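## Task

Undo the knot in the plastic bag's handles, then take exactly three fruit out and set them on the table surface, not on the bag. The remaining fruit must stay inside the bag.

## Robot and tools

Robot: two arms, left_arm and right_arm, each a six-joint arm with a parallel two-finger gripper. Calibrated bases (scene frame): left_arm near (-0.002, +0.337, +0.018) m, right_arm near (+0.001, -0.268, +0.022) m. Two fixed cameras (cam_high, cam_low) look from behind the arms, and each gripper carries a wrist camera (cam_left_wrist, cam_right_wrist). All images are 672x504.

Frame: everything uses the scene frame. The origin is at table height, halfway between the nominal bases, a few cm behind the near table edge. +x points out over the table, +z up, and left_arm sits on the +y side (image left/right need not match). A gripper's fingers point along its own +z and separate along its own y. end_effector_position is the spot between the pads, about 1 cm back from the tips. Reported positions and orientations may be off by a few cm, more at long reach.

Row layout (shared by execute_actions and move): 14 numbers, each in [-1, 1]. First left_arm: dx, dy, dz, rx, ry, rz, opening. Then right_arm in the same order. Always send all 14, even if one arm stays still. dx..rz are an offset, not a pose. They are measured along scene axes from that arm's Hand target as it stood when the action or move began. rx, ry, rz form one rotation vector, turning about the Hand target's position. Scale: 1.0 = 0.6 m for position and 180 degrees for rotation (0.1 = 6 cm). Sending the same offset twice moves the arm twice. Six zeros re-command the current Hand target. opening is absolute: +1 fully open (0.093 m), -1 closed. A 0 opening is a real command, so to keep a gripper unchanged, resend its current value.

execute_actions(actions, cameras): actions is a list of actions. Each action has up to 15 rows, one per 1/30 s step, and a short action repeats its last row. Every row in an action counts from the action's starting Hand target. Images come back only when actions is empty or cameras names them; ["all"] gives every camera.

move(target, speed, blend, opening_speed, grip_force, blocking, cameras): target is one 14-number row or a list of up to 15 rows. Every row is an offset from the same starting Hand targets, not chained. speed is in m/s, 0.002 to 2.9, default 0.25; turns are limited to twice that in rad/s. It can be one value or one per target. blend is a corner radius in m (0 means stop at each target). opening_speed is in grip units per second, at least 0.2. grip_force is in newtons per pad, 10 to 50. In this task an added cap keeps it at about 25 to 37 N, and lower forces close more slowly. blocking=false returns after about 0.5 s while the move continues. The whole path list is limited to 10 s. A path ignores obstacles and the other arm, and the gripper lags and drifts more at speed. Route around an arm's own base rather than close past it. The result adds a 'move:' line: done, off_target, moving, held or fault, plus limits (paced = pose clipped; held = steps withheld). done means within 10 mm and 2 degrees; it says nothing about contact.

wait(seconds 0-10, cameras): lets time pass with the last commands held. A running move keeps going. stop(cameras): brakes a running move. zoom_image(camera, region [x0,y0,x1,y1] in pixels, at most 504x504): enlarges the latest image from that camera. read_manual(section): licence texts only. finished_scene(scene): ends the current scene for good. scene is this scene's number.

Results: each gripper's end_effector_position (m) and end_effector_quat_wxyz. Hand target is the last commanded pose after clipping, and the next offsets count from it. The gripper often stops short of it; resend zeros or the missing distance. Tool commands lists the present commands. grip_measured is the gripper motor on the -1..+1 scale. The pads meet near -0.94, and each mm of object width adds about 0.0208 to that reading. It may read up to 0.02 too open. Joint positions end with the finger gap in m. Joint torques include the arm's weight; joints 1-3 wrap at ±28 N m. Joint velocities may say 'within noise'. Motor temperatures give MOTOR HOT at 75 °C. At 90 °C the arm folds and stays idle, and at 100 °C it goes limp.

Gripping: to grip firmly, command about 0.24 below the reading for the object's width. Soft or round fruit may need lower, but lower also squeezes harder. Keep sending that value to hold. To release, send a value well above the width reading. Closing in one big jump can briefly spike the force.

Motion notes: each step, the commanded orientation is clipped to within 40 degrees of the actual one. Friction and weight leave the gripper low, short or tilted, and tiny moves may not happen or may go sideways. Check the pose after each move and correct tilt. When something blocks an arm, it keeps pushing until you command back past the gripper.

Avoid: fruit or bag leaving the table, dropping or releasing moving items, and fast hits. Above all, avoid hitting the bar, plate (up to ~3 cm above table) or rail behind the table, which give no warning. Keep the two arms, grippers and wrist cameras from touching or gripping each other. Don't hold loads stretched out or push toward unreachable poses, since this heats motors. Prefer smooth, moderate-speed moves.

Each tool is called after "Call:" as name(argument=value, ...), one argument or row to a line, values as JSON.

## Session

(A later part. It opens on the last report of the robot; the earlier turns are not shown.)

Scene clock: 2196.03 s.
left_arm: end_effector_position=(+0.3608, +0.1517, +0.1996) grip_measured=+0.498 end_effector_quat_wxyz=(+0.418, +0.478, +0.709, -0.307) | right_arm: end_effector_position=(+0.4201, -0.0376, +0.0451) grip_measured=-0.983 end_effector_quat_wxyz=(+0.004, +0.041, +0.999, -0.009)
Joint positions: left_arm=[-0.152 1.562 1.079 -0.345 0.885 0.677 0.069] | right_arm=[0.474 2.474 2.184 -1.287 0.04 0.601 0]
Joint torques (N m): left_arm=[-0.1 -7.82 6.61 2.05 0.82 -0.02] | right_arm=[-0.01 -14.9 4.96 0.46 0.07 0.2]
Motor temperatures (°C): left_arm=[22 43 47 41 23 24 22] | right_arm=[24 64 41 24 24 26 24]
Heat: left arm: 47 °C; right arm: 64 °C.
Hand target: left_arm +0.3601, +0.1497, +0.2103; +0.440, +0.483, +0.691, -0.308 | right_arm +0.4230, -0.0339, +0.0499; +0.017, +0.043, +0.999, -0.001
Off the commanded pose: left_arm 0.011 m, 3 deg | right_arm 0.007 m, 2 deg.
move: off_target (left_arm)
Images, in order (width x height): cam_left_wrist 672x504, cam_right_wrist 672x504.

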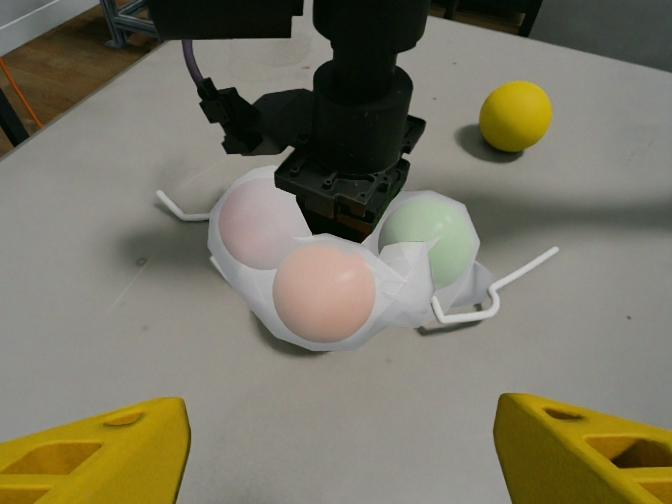

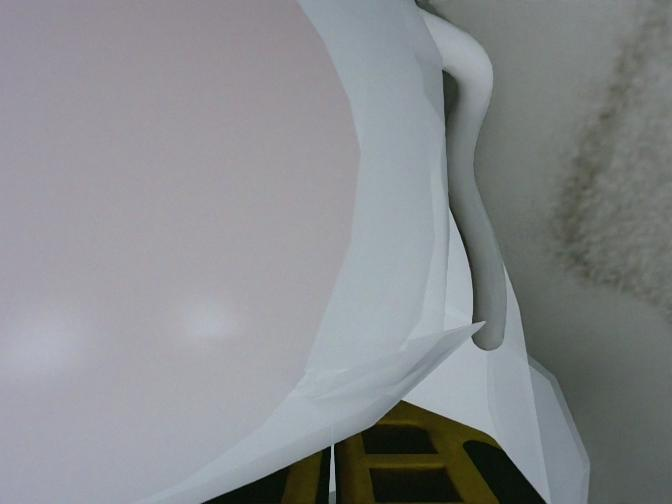

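Call:
move(
  target=[0, 0, 0, 0, 0, 0, 0.5, 0.0, -0.05, 0.01, 0, 0, 0, 0.3],
  speed=0.04,
  opening_speed=0.7,
  cameras=["cam_right_wrist", "cam_left_wrist"],
)

Scene clock: 2201.83 s.
left_arm: end_effector_position=(+0.3608, +0.1517, +0.1996) grip_measured=+0.498 end_effector_quat_wxyz=(+0.418, +0.478, +0.709, -0.307) | right_arm: end_effector_position=(+0.4169, -0.0645, +0.0345) grip_measured=+0.297 end_effector_quat_wxyz=(-0.009, +0.044, +0.999, -0.016)
Joint positions: left_arm=[-0.152 1.562 1.079 -0.345 0.885 0.677 0.069] | right_arm=[0.427 2.431 2.066 -1.238 0.04 0.56 0.059]
Joint torques (N m): left_arm=[-0.1 -7.77 6.54 2.05 0.83 -0.01] | right_arm=[-0.73 -17.85 4.85 0.34 0.09 0.03]
Motor temperatures (°C): left_arm=[22 43 47 41 23 24 22] | right_arm=[24 67 40 24 24 26 24]
Heat: left arm: 47 °C; right arm: 67 °C.
Hand target: left_arm +0.3601, +0.1497, +0.2103; +0.440, +0.483, +0.691, -0.308 | right_arm +0.4230, -0.0640, +0.0560; +0.017, +0.043, +0.999, -0.001
Off the commanded pose: left_arm 0.011 m, 3 deg | right_arm 0.022 m, 3 deg.
move: off_target (left_arm, right_arm)
Images, in order (width x height): cam_left_wrist 672x504, cam_right_wrist 672x504.

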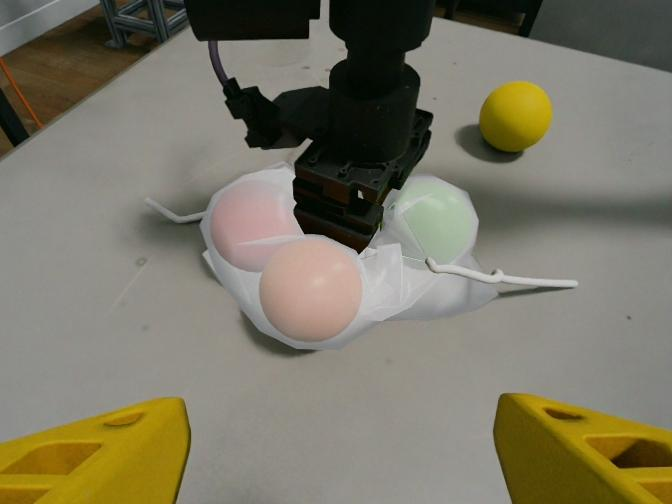

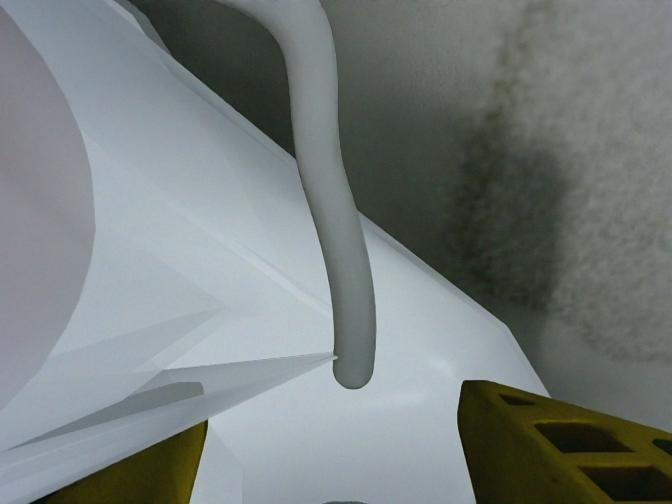

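Call:
move(
  target=[0, 0, 0, 0, 0, 0, 0.5, 0.0, -0.0, 0.11, 0, 0, 0, 0.3],
  speed=0.08,
  cameras=["cam_left_wrist", "cam_right_wrist"],
)

Scene clock: 2205.73 s.
left_arm: end_effector_position=(+0.3608, +0.1517, +0.1996) grip_measured=+0.498 end_effector_quat_wxyz=(+0.418, +0.478, +0.709, -0.307) | right_arm: end_effector_position=(+0.4201, -0.0645, +0.1018) grip_measured=+0.297 end_effector_quat_wxyz=(-0.001, +0.045, +0.999, -0.011)
Joint positions: left_arm=[-0.152 1.562 1.079 -0.345 0.885 0.677 0.069] | right_arm=[0.427 2.425 2.322 -1.482 0.04 0.56 0.059]
Joint torques (N m): left_arm=[-0.16 -7.83 6.58 2.06 0.82 0.01] | right_arm=[-0.39 -15.47 8.49 0.08 0.06 0.08]
Motor temperatures (°C): left_arm=[22 43 47 41 23 24 22] | right_arm=[24 71 40 24 24 26 24]
Heat: left arm: 47 °C; right arm: 71 °C.
Hand target: left_arm +0.3601, +0.1497, +0.2103; +0.440, +0.483, +0.691, -0.308 | right_arm +0.4230, -0.0640, +0.1219; +0.017, +0.043, +0.999, -0.001
Off the commanded pose: left_arm 0.011 m, 3 deg | right_arm 0.020 m, 2 deg.
move: off_target (left_arm, right_arm)
Images, in order (width x height): cam_left_wrist 672x504, cam_right_wrist 672x504.

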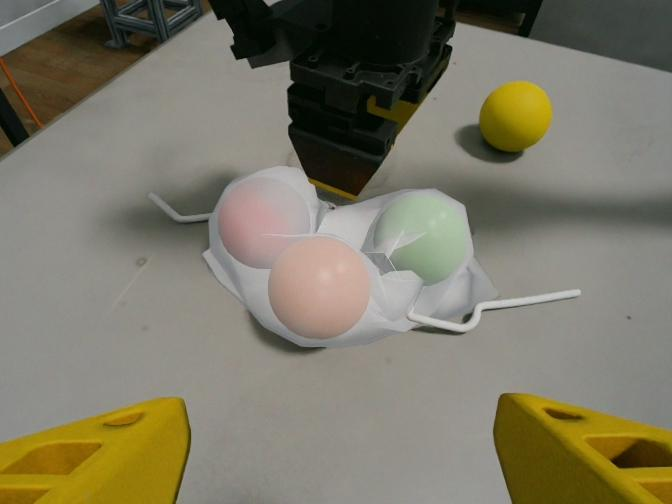

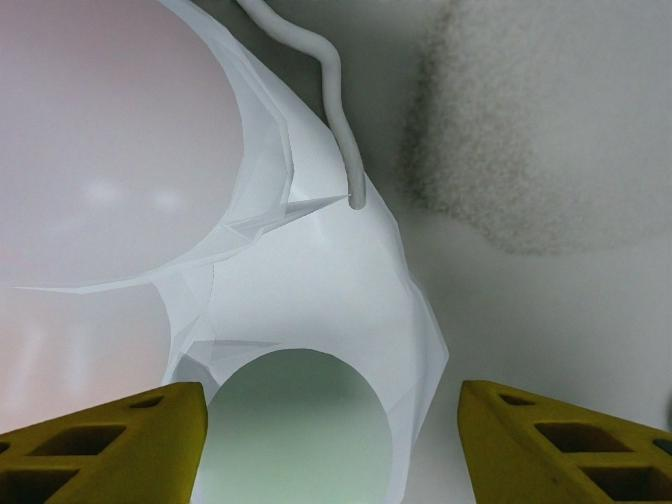

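Call:
move(
  target=[0.0797, -0.2162, -0.0503, 0.1067, 0.0337, -0.0283, 0.5, -0.3358, -0.3343, 0.17, 0, 0, 0, 0.3],
  speed=0.3,
  cameras=["cam_left_wrist"],
)

Call:
zoom_image(
  camera="cam_left_wrist",
  region=[130, 170, 530, 490],
)

Scene clock: 2211.30 s.
left_arm: end_effector_position=(+0.4082, +0.0189, +0.1832) grip_measured=+0.498 end_effector_quat_wxyz=(+0.318, +0.566, +0.722, -0.237) | right_arm: end_effector_position=(+0.2292, -0.2644, +0.2260) grip_measured=+0.297 end_effector_quat_wxyz=(+0.039, +0.045, +0.998, -0.004)
Joint positions: left_arm=[-0.495 2.001 1.717 -0.653 0.543 0.657 0.069] | right_arm=[0.017 1.362 1.426 -1.551 0.037 0.148 0.059]
Joint torques (N m): left_arm=[-0.47 -8.36 10.65 1.16 0.18 -0.08] | right_arm=[-1.13 -4.63 4.79 0.23 -0.08 0.02]
Motor temperatures (°C): left_arm=[22 43 48 40 23 24 22] | right_arm=[24 73 40 24 24 26 24]
Heat: left arm: 48 °C; right arm: 73 °C.
Hand target: left_arm +0.4080, +0.0200, +0.1800; +0.302, +0.563, +0.733, -0.233 | right_arm +0.2214, -0.2646, +0.2239; +0.017, +0.043, +0.999, -0.001
Off the commanded pose: left_arm 0.003 m, 2 deg | right_arm 0.008 m, 3 deg.
joint sent to its limit (right arm) — joint 4 (wrist pitch), lower limit. The joint targets still meet the commanded pose.
move: off_target (right_arm)
Images, in order (width x height): cam_left_wrist 672x504.

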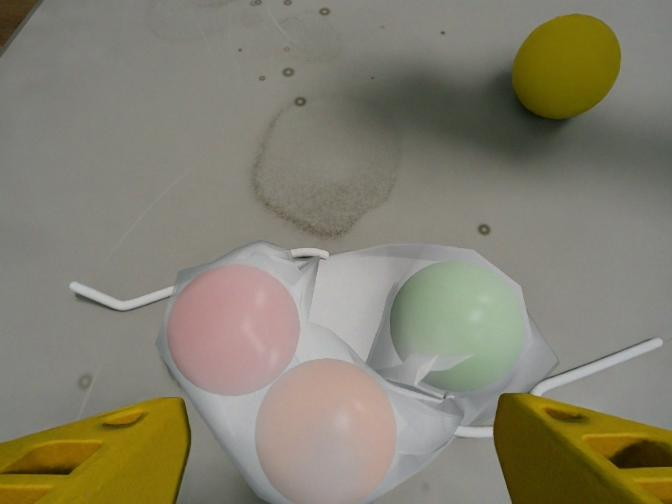

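Scaled by 1.260 from the camera's 672x504 image, which has a finer 960x720 frame.

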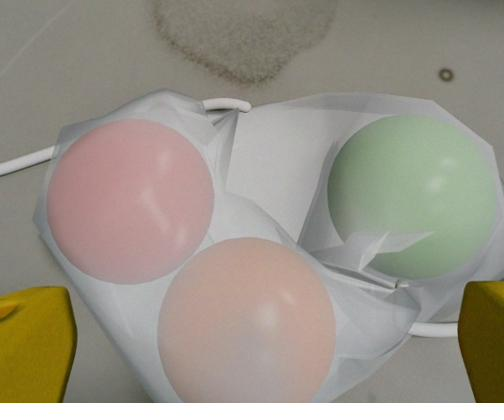

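Call:
zoom_image(
  camera="cam_left_wrist",
  region=[340, 230, 560, 450],
)

Scaled by 2.291 from the camera's 672x504 image, which has a finer 960x720 frame.

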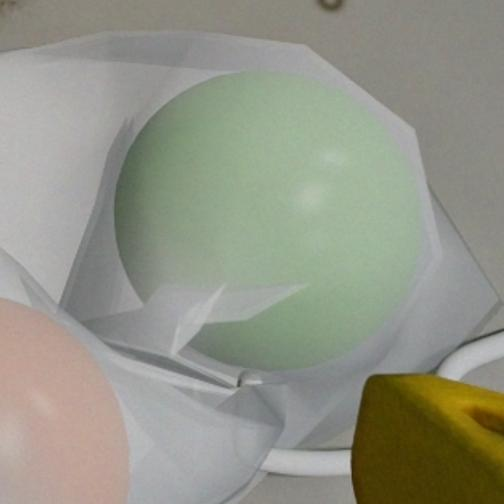

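Call:
move(
  target=[
    [-0.1133, 0.0667, -0.05, 0.0889, -0.3853, -0.2332, 0.0, 0, 0, 0, 0, 0, 0, 0.3],
    [-0.11, 0.0342, -0.1583, 0.0889, -0.3853, -0.2332, -0.42, 0, 0, 0, 0, 0, 0, 0.3],
  ],
  speed=[0.2, 0.1],
  blend=[0.02, 0],
  cameras=["cam_left_wrist", "cam_high"],
)

Scene clock: 2253.40 s.
left_arm: end_effector_position=(+0.3399, +0.0430, +0.0858) grip_measured=-0.417 end_effector_quat_wxyz=(+0.477, +0.841, +0.227, +0.118) | right_arm: end_effector_position=(+0.2292, -0.2644, +0.2260) grip_measured=+0.297 end_effector_quat_wxyz=(+0.039, +0.045, +0.998, -0.004)
Joint positions: left_arm=[-0.559 1.781 0.782 0.394 0.417 1.841 0.025] | right_arm=[0.017 1.362 1.426 -1.551 0.037 0.148 0.059]
Joint torques (N m): left_arm=[-0.79 -5.96 5.78 2.46 0.05 -0.07] | right_arm=[-1.11 -4.6 4.74 0.22 -0.06 0.02]
Motor temperatures (°C): left_arm=[22 44 49 39 22 24 22] | right_arm=[24 57 39 24 24 26 24]
Heat: left arm: 49 °C; right arm: 57 °C.
Hand target: left_arm +0.3420, +0.0406, +0.0851; +0.483, +0.836, +0.224, +0.130 | right_arm +0.2214, -0.2646, +0.2239; +0.017, +0.043, +0.999, -0.001
Off the commanded pose: left_arm 0.003 m, 2 deg | right_arm 0.008 m, 3 deg.
joint sent to its limit (right arm) — joint 4 (wrist pitch), lower limit. The joint targets still meet the commanded pose.
move: off_target (right_arm)
Images, in order (width x height): cam_high 672x504, cam_left_wrist 672x504.

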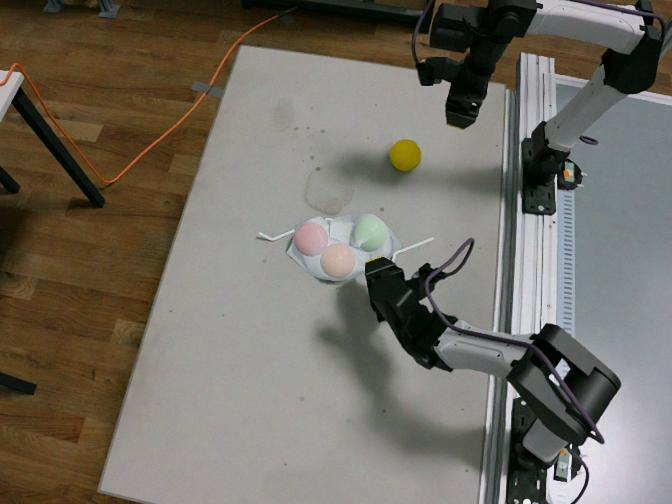

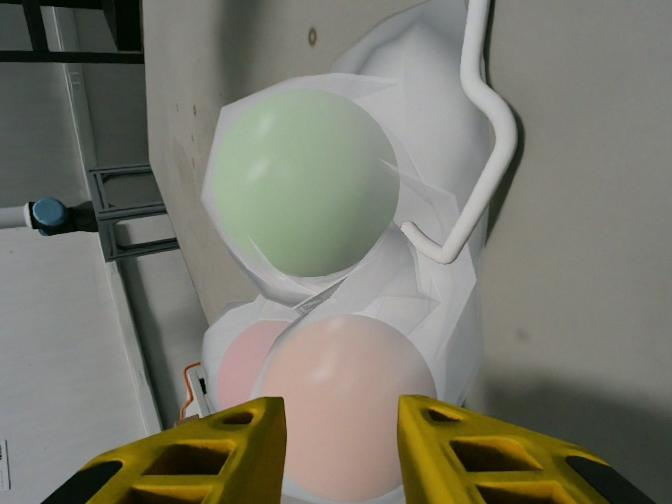

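Call:
zoom_image(
  camera="cam_left_wrist",
  region=[190, 60, 530, 420],
)

Scaled by 1.400 from the camera's 672x504 image, which has a finer 960x720 frame.

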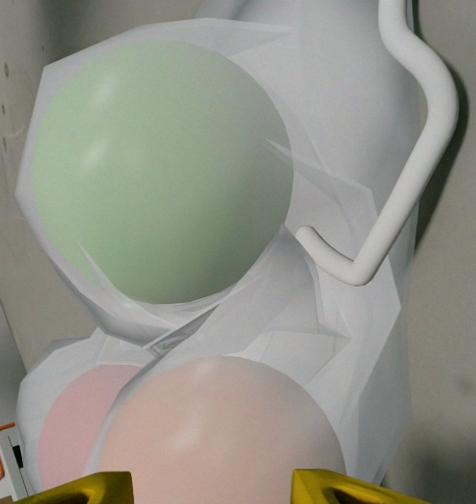

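Call:
move(
  target=[
    [-0.03, 0.06, 0.08, 0, 0, 0, 0.0, 0.15, 0.1, -0.03, 0, 0, 0, -0.45],
    [0.0633, 0.0323, 0.1915, -0.0889, 0.3853, 0.2332, 0.0, 0.3808, 0.3108, -0.19, 0.0234, -0.1553, 0.1469, -0.45],
  ],
  speed=[0.2, 0.25],
  blend=[0.02, 0],
  cameras=["cam_left_wrist", "cam_right_wrist"],
)

Scene clock: 2301.70 s.
left_arm: end_effector_position=(+0.3824, +0.0599, +0.1987) grip_measured=-0.002 end_effector_quat_wxyz=(+0.317, +0.569, +0.727, -0.218) | right_arm: end_effector_position=(+0.4498, -0.0855, +0.1207) grip_measured=-0.447 end_effector_quat_wxyz=(+0.255, -0.174, +0.950, +0.046)
Joint positions: left_arm=[-0.449 1.834 1.57 -0.702 0.53 0.714 0.045] | right_arm=[0.362 1.942 1.499 -0.604 0.042 0.026 0.024]
Joint torques (N m): left_arm=[0.14 -7.21 10.55 1.05 0.7 -0.12] | right_arm=[0.65 -8.87 5.85 1.46 0 0.03]
Motor temperatures (°C): left_arm=[22 39 48 44 22 24 22] | right_arm=[24 53 38 24 24 26 24]
Heat: left arm: 48 °C; right arm: 53 °C.
Hand target: left_arm +0.3800, +0.0599, +0.2000; +0.302, +0.563, +0.733, -0.233 | right_arm +0.4500, -0.0780, +0.1101; +0.254, -0.185, +0.948, +0.049
Off the commanded pose: left_arm 0.003 m, 3 deg | right_arm 0.013 m, 1 deg.
move: off_target (left_arm, right_arm)
Images, in order (width x height): cam_left_wrist 672x504, cam_right_wrist 672x504.

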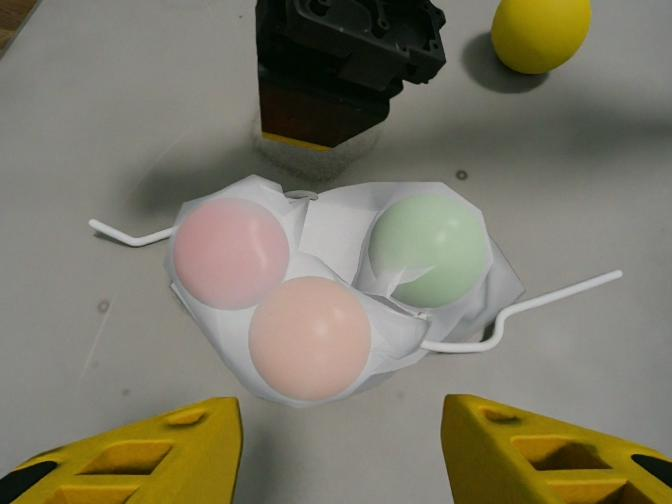

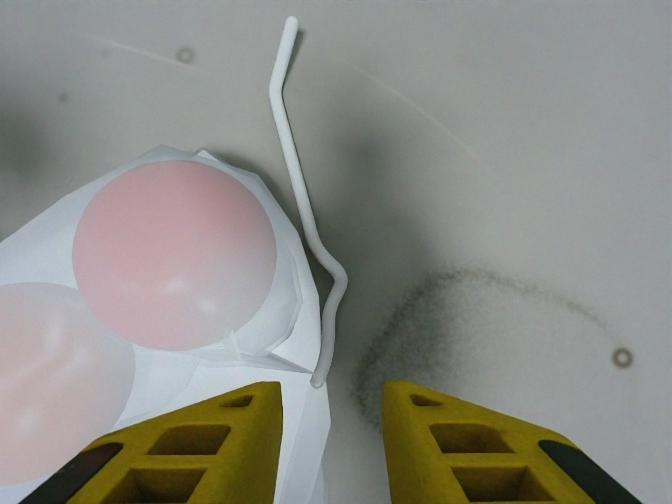

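Call:
move(
  target=[0, 0, 0, 0, 0, 0, 0.0, 0.01, 0.015, -0.0833, 0, 0, 0, -0.45],
  speed=0.12,
  cameras=["cam_right_wrist"],
)

Scene clock: 2313.93 s.
left_arm: end_effector_position=(+0.3822, +0.0600, +0.1986) grip_measured=-0.002 end_effector_quat_wxyz=(+0.316, +0.569, +0.727, -0.218) | right_arm: end_effector_position=(+0.4558, -0.0758, +0.0678) grip_measured=-0.447 end_effector_quat_wxyz=(+0.251, -0.180, +0.950, +0.047)
Joint positions: left_arm=[-0.449 1.834 1.57 -0.703 0.53 0.714 0.045] | right_arm=[0.373 2.039 1.422 -0.438 0.042 0.026 0.024]
Joint torques (N m): left_arm=[0.12 -7.24 10.62 1.08 0.7 -0.13] | right_arm=[0.65 -9.61 5.98 1.42 0.01 0.13]
Motor temperatures (°C): left_arm=[22 39 49 41 22 24 22] | right_arm=[24 55 38 26 24 26 24]
Heat: left arm: 49 °C; right arm: 55 °C.
Hand target: left_arm +0.3800, +0.0599, +0.2000; +0.302, +0.563, +0.733, -0.233 | right_arm +0.4559, -0.0691, +0.0601; +0.254, -0.185, +0.948, +0.049
Off the commanded pose: left_arm 0.003 m, 3 deg | right_arm 0.010 m, 1 deg.
move: off_target (left_arm)
Images, in order (width x height): cam_right_wrist 672x504.

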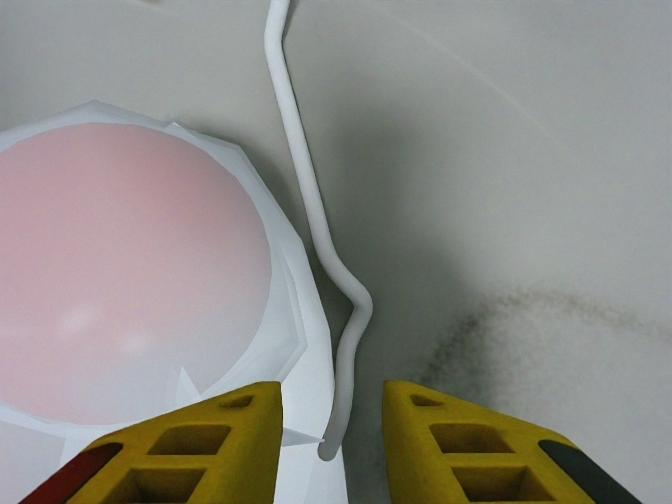

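Call:
execute_actions(
  actions=[],
)

Scene clock: 2329.97 s.
left_arm: end_effector_position=(+0.3822, +0.0600, +0.1986) grip_measured=-0.002 end_effector_quat_wxyz=(+0.316, +0.569, +0.727, -0.218) | right_arm: end_effector_position=(+0.4559, -0.0757, +0.0678) grip_measured=-0.447 end_effector_quat_wxyz=(+0.252, -0.180, +0.950, +0.047)
Joint positions: left_arm=[-0.449 1.834 1.57 -0.703 0.53 0.714 0.045] | right_arm=[0.373 2.039 1.422 -0.438 0.042 0.026 0.024]
Joint velocities: within noise
Joint torques (N m): left_arm=[0.18 -7.25 10.61 1.12 0.66 -0.12] | right_arm=[0.8 -9.5 5.94 1.42 -0.01 0.13]
Motor temperatures (°C): left_arm=[22 39 50 39 22 24 22] | right_arm=[24 59 38 28 24 26 24]
Heat: left arm: 50 °C; right arm: 59 °C.
Hand target: left_arm +0.3800, +0.0599, +0.2000; +0.302, +0.563, +0.733, -0.233 | right_arm +0.4559, -0.0691, +0.0601; +0.254, -0.185, +0.948, +0.049
Tool commands: left_gripper/opening=+0.0 right_gripper/opening=-0.45
Off the commanded pose: left_arm 0.003 m, 3 deg | right_arm 0.010 m, 1 deg.

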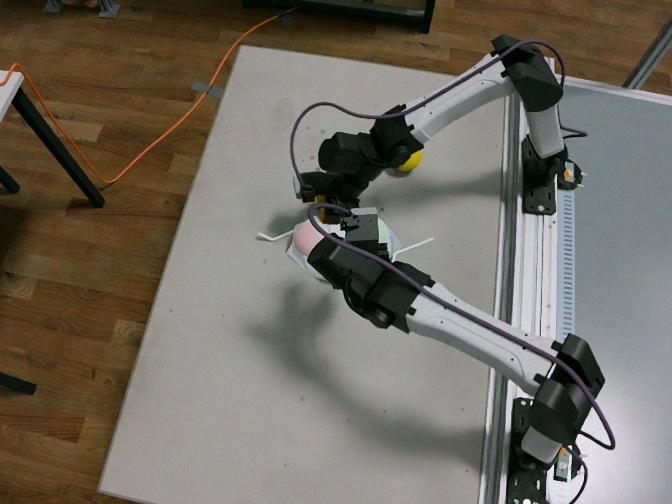

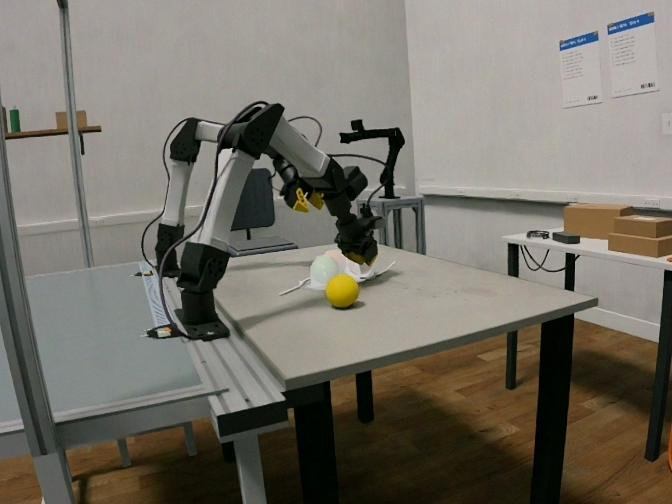

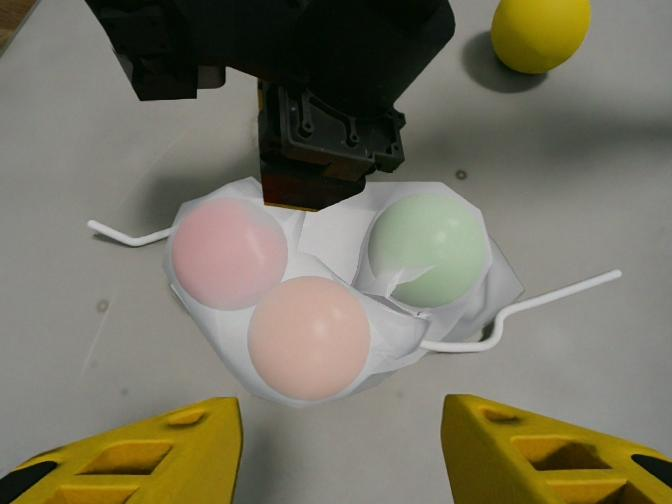

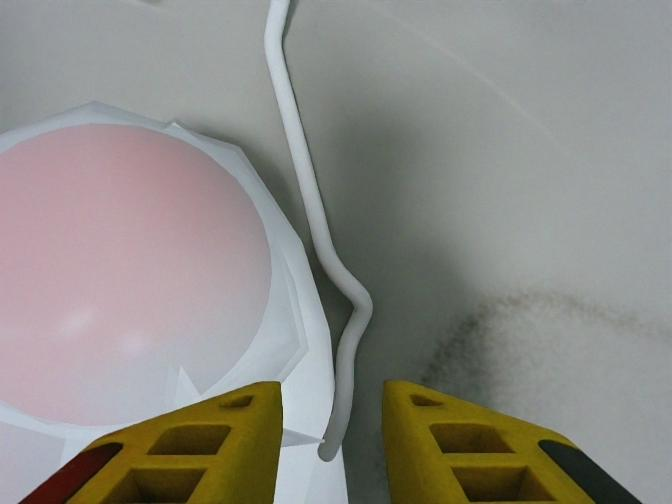

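Call:
move(
  target=[0,0,0,0,0,0,0.0,0.0083,0,-0.055,0,0,0,-0.45],
  speed=0.1,
  cameras=["cam_right_wrist"],
)

Scene clock: 2343.63 s.
left_arm: end_effector_position=(+0.3822, +0.0600, +0.1986) grip_measured=-0.002 end_effector_quat_wxyz=(+0.316, +0.569, +0.727, -0.218) | right_arm: end_effector_position=(+0.4612, -0.0727, +0.0369) grip_measured=-0.447 end_effector_quat_wxyz=(+0.254, -0.179, +0.949, +0.047)
Joint positions: left_arm=[-0.449 1.834 1.57 -0.703 0.53 0.714 0.045] | right_arm=[0.373 2.106 1.39 -0.334 0.042 0.026 0.024]
Joint torques (N m): left_arm=[0.13 -7.27 10.58 1.1 0.69 -0.14] | right_arm=[0.2 -9.78 5.56 1.47 0.02 0.05]
Motor temperatures (°C): left_arm=[22 39 51 38 22 24 22] | right_arm=[24 60 38 29 24 26 24]
Heat: left arm: 51 °C; right arm: 60 °C.
Hand target: left_arm +0.3800, +0.0599, +0.2000; +0.302, +0.563, +0.733, -0.233 | right_arm +0.4610, -0.0690, +0.0271; +0.254, -0.185, +0.948, +0.049
Off the commanded pose: left_arm 0.003 m, 3 deg | right_arm 0.010 m, 1 deg.
move: off_target (left_arm)
Images, in order (width x height): cam_right_wrist 672x504.

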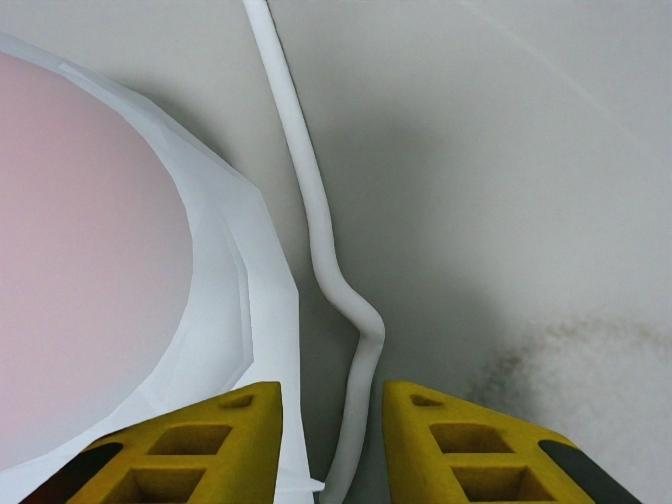

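Call:
move(
  target=[
    [0,0,0,0,0,0,0.0,0,0,-0.0133,0,0,0,-0.45],
    [0,0,0,0,0,0,0.0,0,0,-0.0133,0,0,0,-1],
  ],
  speed=0.08,
  opening_speed=0.5,
  cameras=["cam_right_wrist"],
)

Scene clock: 2348.93 s.
left_arm: end_effector_position=(+0.3822, +0.0600, +0.1986) grip_measured=-0.002 end_effector_quat_wxyz=(+0.316, +0.569, +0.727, -0.218) | right_arm: end_effector_position=(+0.4624, -0.0720, +0.0317) grip_measured=-0.935 end_effector_quat_wxyz=(+0.257, -0.179, +0.949, +0.048)
Joint positions: left_arm=[-0.449 1.834 1.57 -0.703 0.53 0.714 0.045] | right_arm=[0.373 2.116 1.38 -0.306 0.042 0.026 0]
Joint torques (N m): left_arm=[0.18 -7.3 10.55 1.09 0.67 -0.14] | right_arm=[0.02 -9.36 5.42 1.48 -0.04 0.1]
Motor temperatures (°C): left_arm=[22 38 51 38 22 24 22] | right_arm=[24 61 37 29 24 26 24]
Heat: left arm: 51 °C; right arm: 61 °C.
Hand target: left_arm +0.3800, +0.0599, +0.2000; +0.302, +0.563, +0.733, -0.233 | right_arm +0.4610, -0.0690, +0.0192; +0.254, -0.185, +0.948, +0.049
Off the commanded pose: left_arm 0.003 m, 3 deg | right_arm 0.013 m, 1 deg.
move: off_target (left_arm, right_arm); target 2's new opening was sent with right_arm's hand 0.013 m and 1 deg from that target
Images, in order (width x height): cam_right_wrist 672x504.

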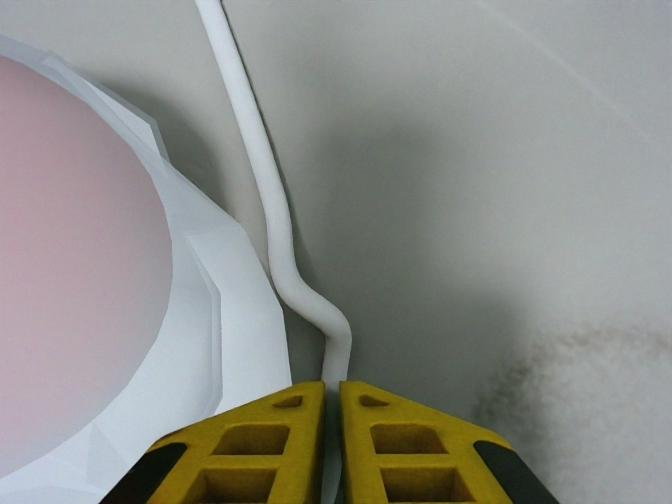

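Call:
move(
  target=[
    [0,0,0,0,0,0,0.0,-0.035,-0.085,0.0933,0,0,0,-1],
    [0,0,0,0,0,0,0.0,-0.1017,-0.1433,0.0933,0,0,0,-1],
  ],
  speed=0.12,
  blend=[0.02,0],
  cameras=["cam_left_wrist","cam_right_wrist","cam_high"],
)

Scene clock: 2359.23 s.
left_arm: end_effector_position=(+0.3822, +0.0600, +0.1986) grip_measured=-0.002 end_effector_quat_wxyz=(+0.316, +0.569, +0.727, -0.218) | right_arm: end_effector_position=(+0.4051, -0.1534, +0.0665) grip_measured=-0.935 end_effector_quat_wxyz=(+0.250, -0.181, +0.950, +0.045)
Joint positions: left_arm=[-0.449 1.834 1.57 -0.703 0.53 0.714 0.045] | right_arm=[0.223 1.784 1.071 -0.345 -0.03 -0.108 0]
Joint torques (N m): left_arm=[0.16 -7.2 10.61 1.11 0.68 -0.14] | right_arm=[-0.72 -11.52 5.52 0.96 -0.13 0.02]
Motor temperatures (°C): left_arm=[22 38 52 37 22 24 22] | right_arm=[24 61 37 29 24 26 24]
Heat: left arm: 52 °C; right arm: 61 °C.
Hand target: left_arm +0.3800, +0.0599, +0.2000; +0.302, +0.563, +0.733, -0.233 | right_arm +0.3999, -0.1549, +0.0752; +0.254, -0.185, +0.948, +0.049
Off the commanded pose: left_arm 0.003 m, 3 deg | right_arm 0.010 m, 1 deg.
move: off_target (left_arm)
Images, in order (width x height): cam_high 672x504, cam_left_wrist 672x504, cam_right_wrist 672x504.

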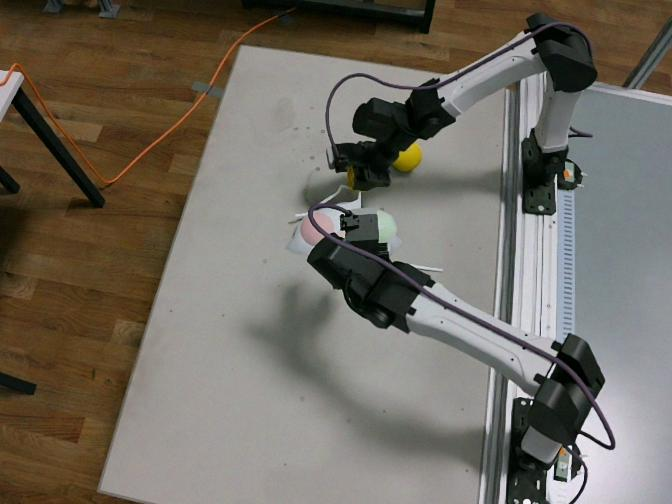

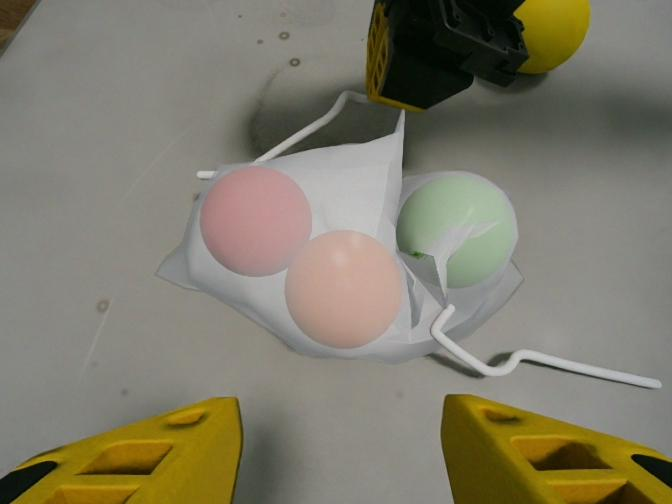

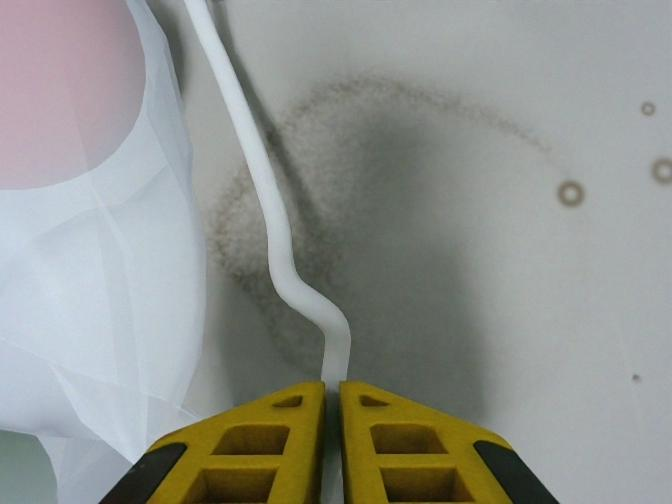

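Call:
zoom_image(
  camera="cam_left_wrist",
  region=[150, 60, 560, 400],
)

Scaled by 1.229 from the camera's 672x504 image, which has a finer 960x720 frame.

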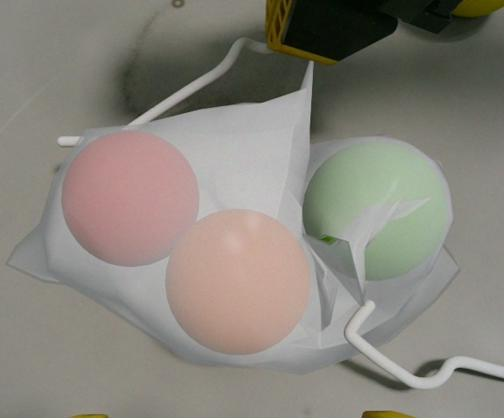

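Call:
zoom_image(
  camera="cam_left_wrist",
  region=[360, 90, 560, 340],
)

Call:
zoom_image(
  camera="cam_right_wrist",
  region=[0, 200, 340, 504],
)

Scaled by 2.016 from the camera's 672x504 image, which has a finer 960x720 frame.

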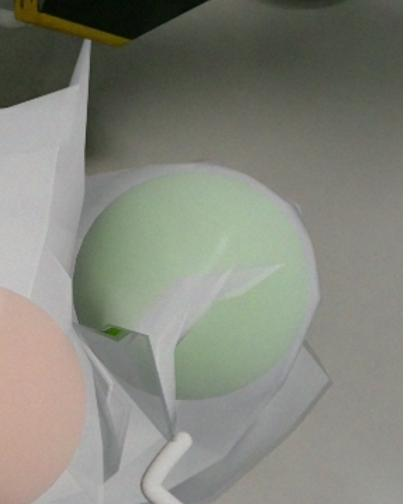

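Scaled by 1.482 from the camera's 672x504 image, which has a finer 960x720 frame.

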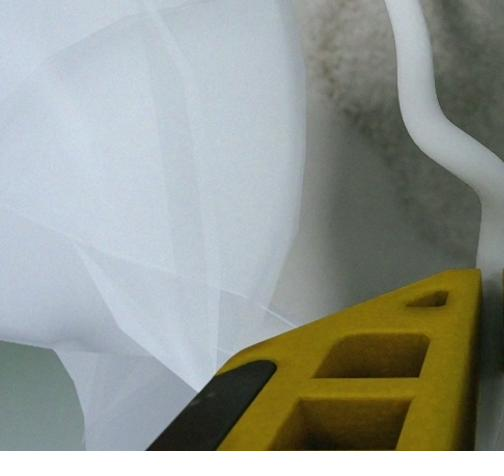

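Call:
move(
  target=[
    [0,0,0,0,0,0,0.0,0,0.02,-0.07,0,0,0,-1],
    [0,0,0,0,0,0,0.0,0,0.02,-0.07,0,0,0,-0.5],
    [0,0,0,0,0,0,0.0,-0.02,0.012,0.05,0,0,0,-0.5],
  ],
  speed=[0.1,0.1,0.12],
  opening_speed=0.6,
  cameras=["cam_left_wrist","cam_right_wrist"],
)

Scene clock: 2399.73 s.
left_arm: end_effector_position=(+0.3822, +0.0600, +0.1986) grip_measured=-0.002 end_effector_quat_wxyz=(+0.316, +0.569, +0.727, -0.218) | right_arm: end_effector_position=(+0.3867, -0.1520, +0.0894) grip_measured=-0.503 end_effector_quat_wxyz=(+0.244, -0.185, +0.951, +0.048)
Joint positions: left_arm=[-0.449 1.834 1.57 -0.703 0.53 0.714 0.045] | right_arm=[0.239 1.691 1.066 -0.443 -0.03 -0.099 0.021]
Joint torques (N m): left_arm=[0.2 -7.25 10.63 1.09 0.68 -0.13] | right_arm=[0.75 -9.99 9.05 0.87 0.01 0.25]
Motor temperatures (°C): left_arm=[22 38 53 36 22 24 22] | right_arm=[24 62 37 28 24 26 25]
Heat: left arm: 53 °C; right arm: 62 °C.
Hand target: left_arm +0.3800, +0.0599, +0.2000; +0.302, +0.563, +0.733, -0.233 | right_arm +0.3879, -0.1478, +0.1051; +0.254, -0.185, +0.948, +0.049
Off the commanded pose: left_arm 0.003 m, 3 deg | right_arm 0.016 m, 1 deg.
move: off_target (left_arm, right_arm)
Images, in order (width x height): cam_left_wrist 672x504, cam_right_wrist 672x504.

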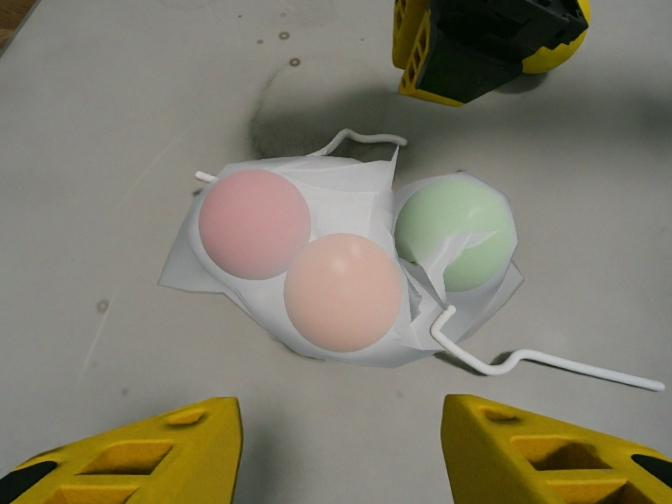

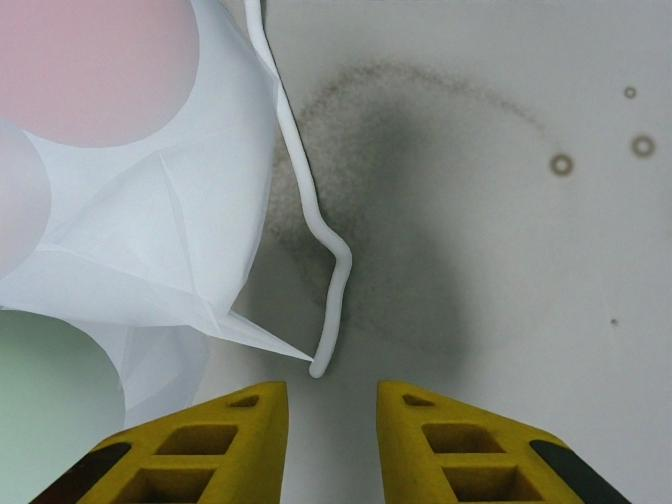

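Call:
move(
  target=[
    [0,0,0,0,0,0,0.0,0,0,0.08,0,0,0,-0.45],
    [0,0,0,0,0,0,0.0,-0.0998,0.1497,0.1082,-0.0233,0.1555,-0.1471,-0.45],
  ],
  speed=[0.2,0.2],
  blend=[0.03,0],
  cameras=["cam_left_wrist","cam_right_wrist"],
)

Scene clock: 2425.00 s.
left_arm: end_effector_position=(+0.3822, +0.0600, +0.1986) grip_measured=-0.002 end_effector_quat_wxyz=(+0.316, +0.569, +0.727, -0.218) | right_arm: end_effector_position=(+0.3287, -0.0642, +0.1709) grip_measured=-0.453 end_effector_quat_wxyz=(+0.025, +0.043, +0.999, -0.003)
Joint positions: left_arm=[-0.449 1.834 1.57 -0.703 0.53 0.714 0.045] | right_arm=[0.545 1.994 1.895 -1.439 0.055 0.674 0.023]
Joint torques (N m): left_arm=[0.17 -7.09 10.56 1.1 0.7 -0.11] | right_arm=[0.51 -7.99 8.66 0.17 -0.05 0.19]
Motor temperatures (°C): left_arm=[22 38 53 36 22 24 22] | right_arm=[24 62 40 28 24 26 24]
Heat: left arm: 53 °C; right arm: 62 °C.
Hand target: left_arm +0.3800, +0.0599, +0.2000; +0.302, +0.563, +0.733, -0.233 | right_arm +0.3280, -0.0579, +0.1701; +0.017, +0.043, +0.999, -0.001
Off the commanded pose: left_arm 0.003 m, 3 deg | right_arm 0.006 m, 1 deg.
move: off_target (left_arm); blend cut to 0.0241 m at target 1
Images, in order (width x height): cam_left_wrist 672x504, cam_right_wrist 672x504.

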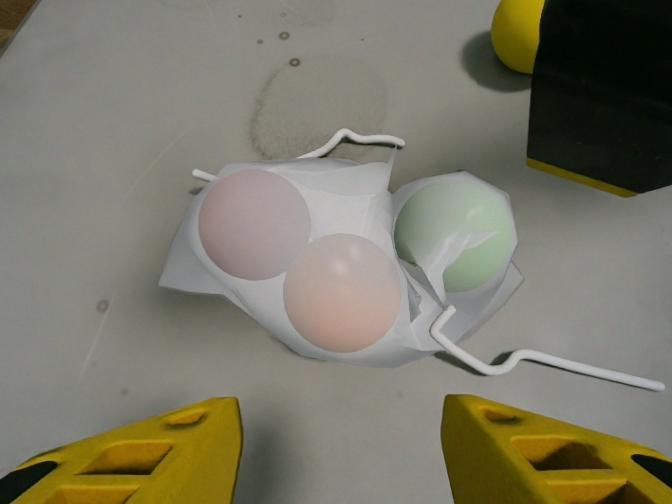

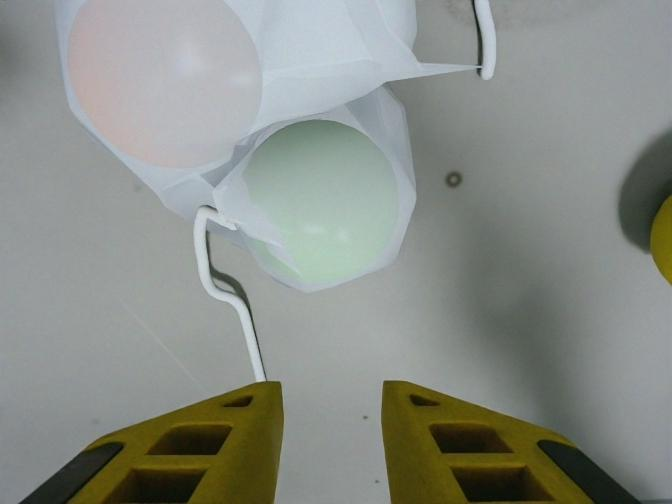

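Call:
zoom_image(
  camera="cam_right_wrist",
  region=[140, 40, 500, 310],
)

Scaled by 1.400 from the camera's 672x504 image, which has a finer 960x720 frame.

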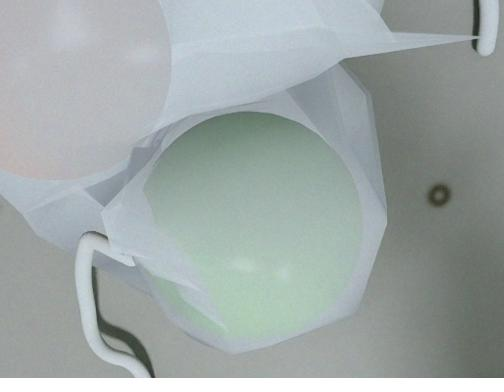

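Call:
move(
  target=[0,0,0,0,0,0,0.0,0.0283,0.005,-0.0583,0,0,-0.2278,-0.45],
  speed=0.15,
  cameras=["cam_left_wrist","cam_right_wrist"],
)

Scene clock: 2450.33 s.
left_arm: end_effector_position=(+0.3822, +0.0600, +0.1986) grip_measured=-0.002 end_effector_quat_wxyz=(+0.316, +0.569, +0.727, -0.218) | right_arm: end_effector_position=(+0.3393, -0.0563, +0.1421) grip_measured=-0.453 end_effector_quat_wxyz=(+0.016, +0.383, +0.924, -0.007)
Joint positions: left_arm=[-0.449 1.834 1.57 -0.703 0.53 0.714 0.045] | right_arm=[0.545 2.072 1.895 -1.392 0.055 1.375 0.023]
Joint torques (N m): left_arm=[0.16 -7.23 10.65 1.12 0.69 -0.13] | right_arm=[-0.9 -8.57 6.89 0.35 0.09 0.22]
Motor temperatures (°C): left_arm=[22 38 54 35 22 24 22] | right_arm=[24 60 39 26 24 26 24]
Heat: left arm: 54 °C; right arm: 60 °C.
Hand target: left_arm +0.3800, +0.0599, +0.2000; +0.302, +0.563, +0.733, -0.233 | right_arm +0.3450, -0.0549, +0.1350; +0.016, +0.390, +0.921, -0.007
Off the commanded pose: left_arm 0.003 m, 3 deg | right_arm 0.009 m, 1 deg.
move: off_target (left_arm)
Images, in order (width x height): cam_left_wrist 672x504, cam_right_wrist 672x504.

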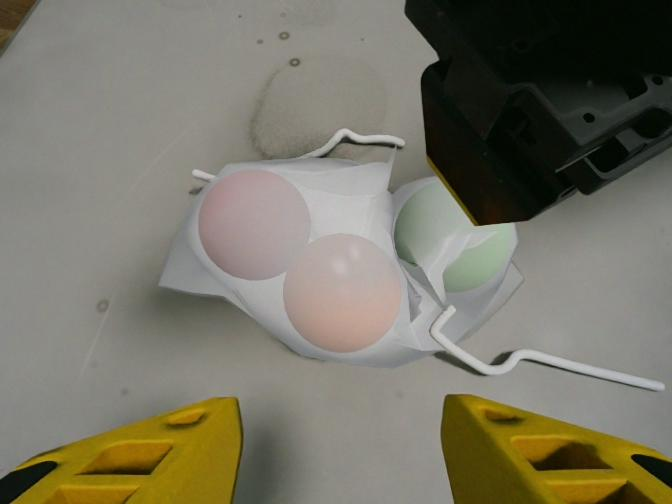

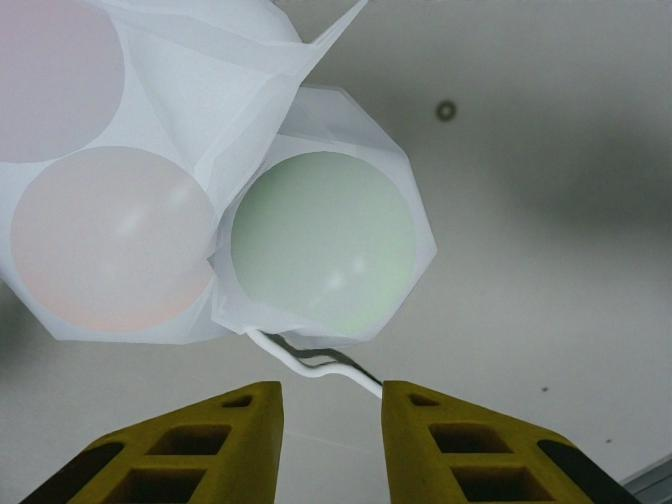

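Call:
move(
  target=[0,0,0,0,0,0,0.0,0.0183,0.005,-0.0583,0,0,0,-0.45],
  speed=0.1,
  cameras=["cam_right_wrist"],
)

Scene clock: 2458.53 s.
left_arm: end_effector_position=(+0.3822, +0.0600, +0.1986) grip_measured=-0.002 end_effector_quat_wxyz=(+0.316, +0.569, +0.727, -0.218) | right_arm: end_effector_position=(+0.3538, -0.0510, +0.1101) grip_measured=-0.453 end_effector_quat_wxyz=(+0.019, +0.388, +0.921, -0.002)
Joint positions: left_arm=[-0.449 1.834 1.57 -0.703 0.53 0.714 0.045] | right_arm=[0.535 2.124 1.847 -1.28 0.055 1.376 0.023]
Joint torques (N m): left_arm=[0.14 -7.24 10.55 1.07 0.68 -0.12] | right_arm=[-0.88 -9.46 5.27 0.37 0.08 0.12]
Motor temperatures (°C): left_arm=[22 38 54 35 22 24 22] | right_arm=[24 60 39 26 24 26 24]
Heat: left arm: 54 °C; right arm: 60 °C.
Hand target: left_arm +0.3800, +0.0599, +0.2000; +0.302, +0.563, +0.733, -0.233 | right_arm +0.3559, -0.0520, +0.1001; +0.015, +0.390, +0.921, -0.007
Off the commanded pose: left_arm 0.003 m, 3 deg | right_arm 0.010 m, 1 deg.
move: off_target (left_arm)
Images, in order (width x height): cam_right_wrist 672x504.

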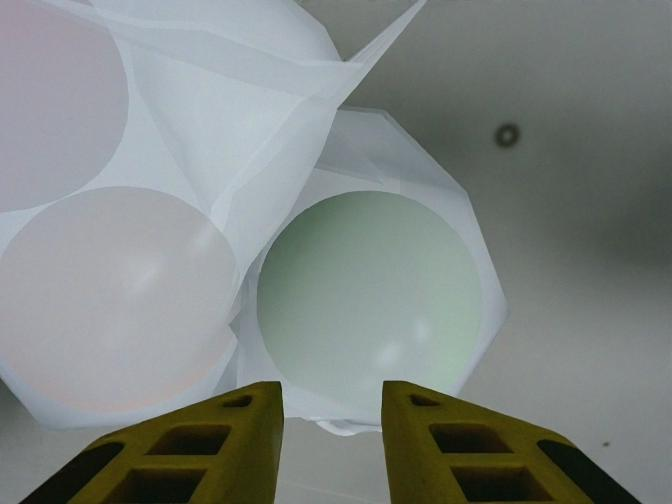

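Call:
move(
  target=[0,0,0,0,0,0,0.0,-0.01,-0.0117,-0.02,0,0,0,-0.45],
  speed=0.08,
  cameras=["cam_right_wrist","cam_left_wrist"],
)

Scene clock: 2467.60 s.
left_arm: end_effector_position=(+0.3822, +0.0600, +0.1986) grip_measured=-0.002 end_effector_quat_wxyz=(+0.316, +0.569, +0.727, -0.218) | right_arm: end_effector_position=(+0.3474, -0.0576, +0.0972) grip_measured=-0.452 end_effector_quat_wxyz=(+0.014, +0.391, +0.920, -0.010)
Joint positions: left_arm=[-0.449 1.834 1.57 -0.703 0.53 0.714 0.045] | right_arm=[0.529 2.108 1.772 -1.24 0.055 1.376 0.023]
Joint torques (N m): left_arm=[0.2 -7.2 10.56 1.09 0.7 -0.14] | right_arm=[-1.1 -10.56 3.36 0.54 0.1 0.07]
Motor temperatures (°C): left_arm=[22 38 54 35 22 24 22] | right_arm=[24 60 39 26 24 26 24]
Heat: left arm: 54 °C; right arm: 60 °C.
Hand target: left_arm +0.3800, +0.0599, +0.2000; +0.302, +0.563, +0.733, -0.233 | right_arm +0.3499, -0.0590, +0.0880; +0.015, +0.390, +0.921, -0.007
Off the commanded pose: left_arm 0.003 m, 3 deg | right_arm 0.010 m, 0 deg.
move: off_target (left_arm)
Images, in order (width x height): cam_left_wrist 672x504, cam_right_wrist 672x504.

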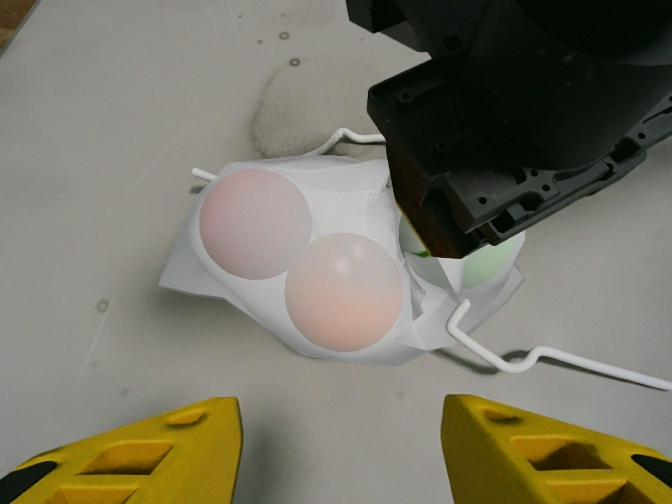

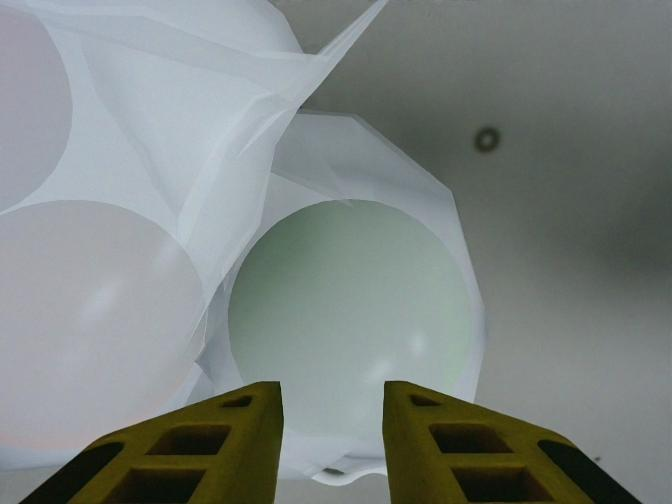

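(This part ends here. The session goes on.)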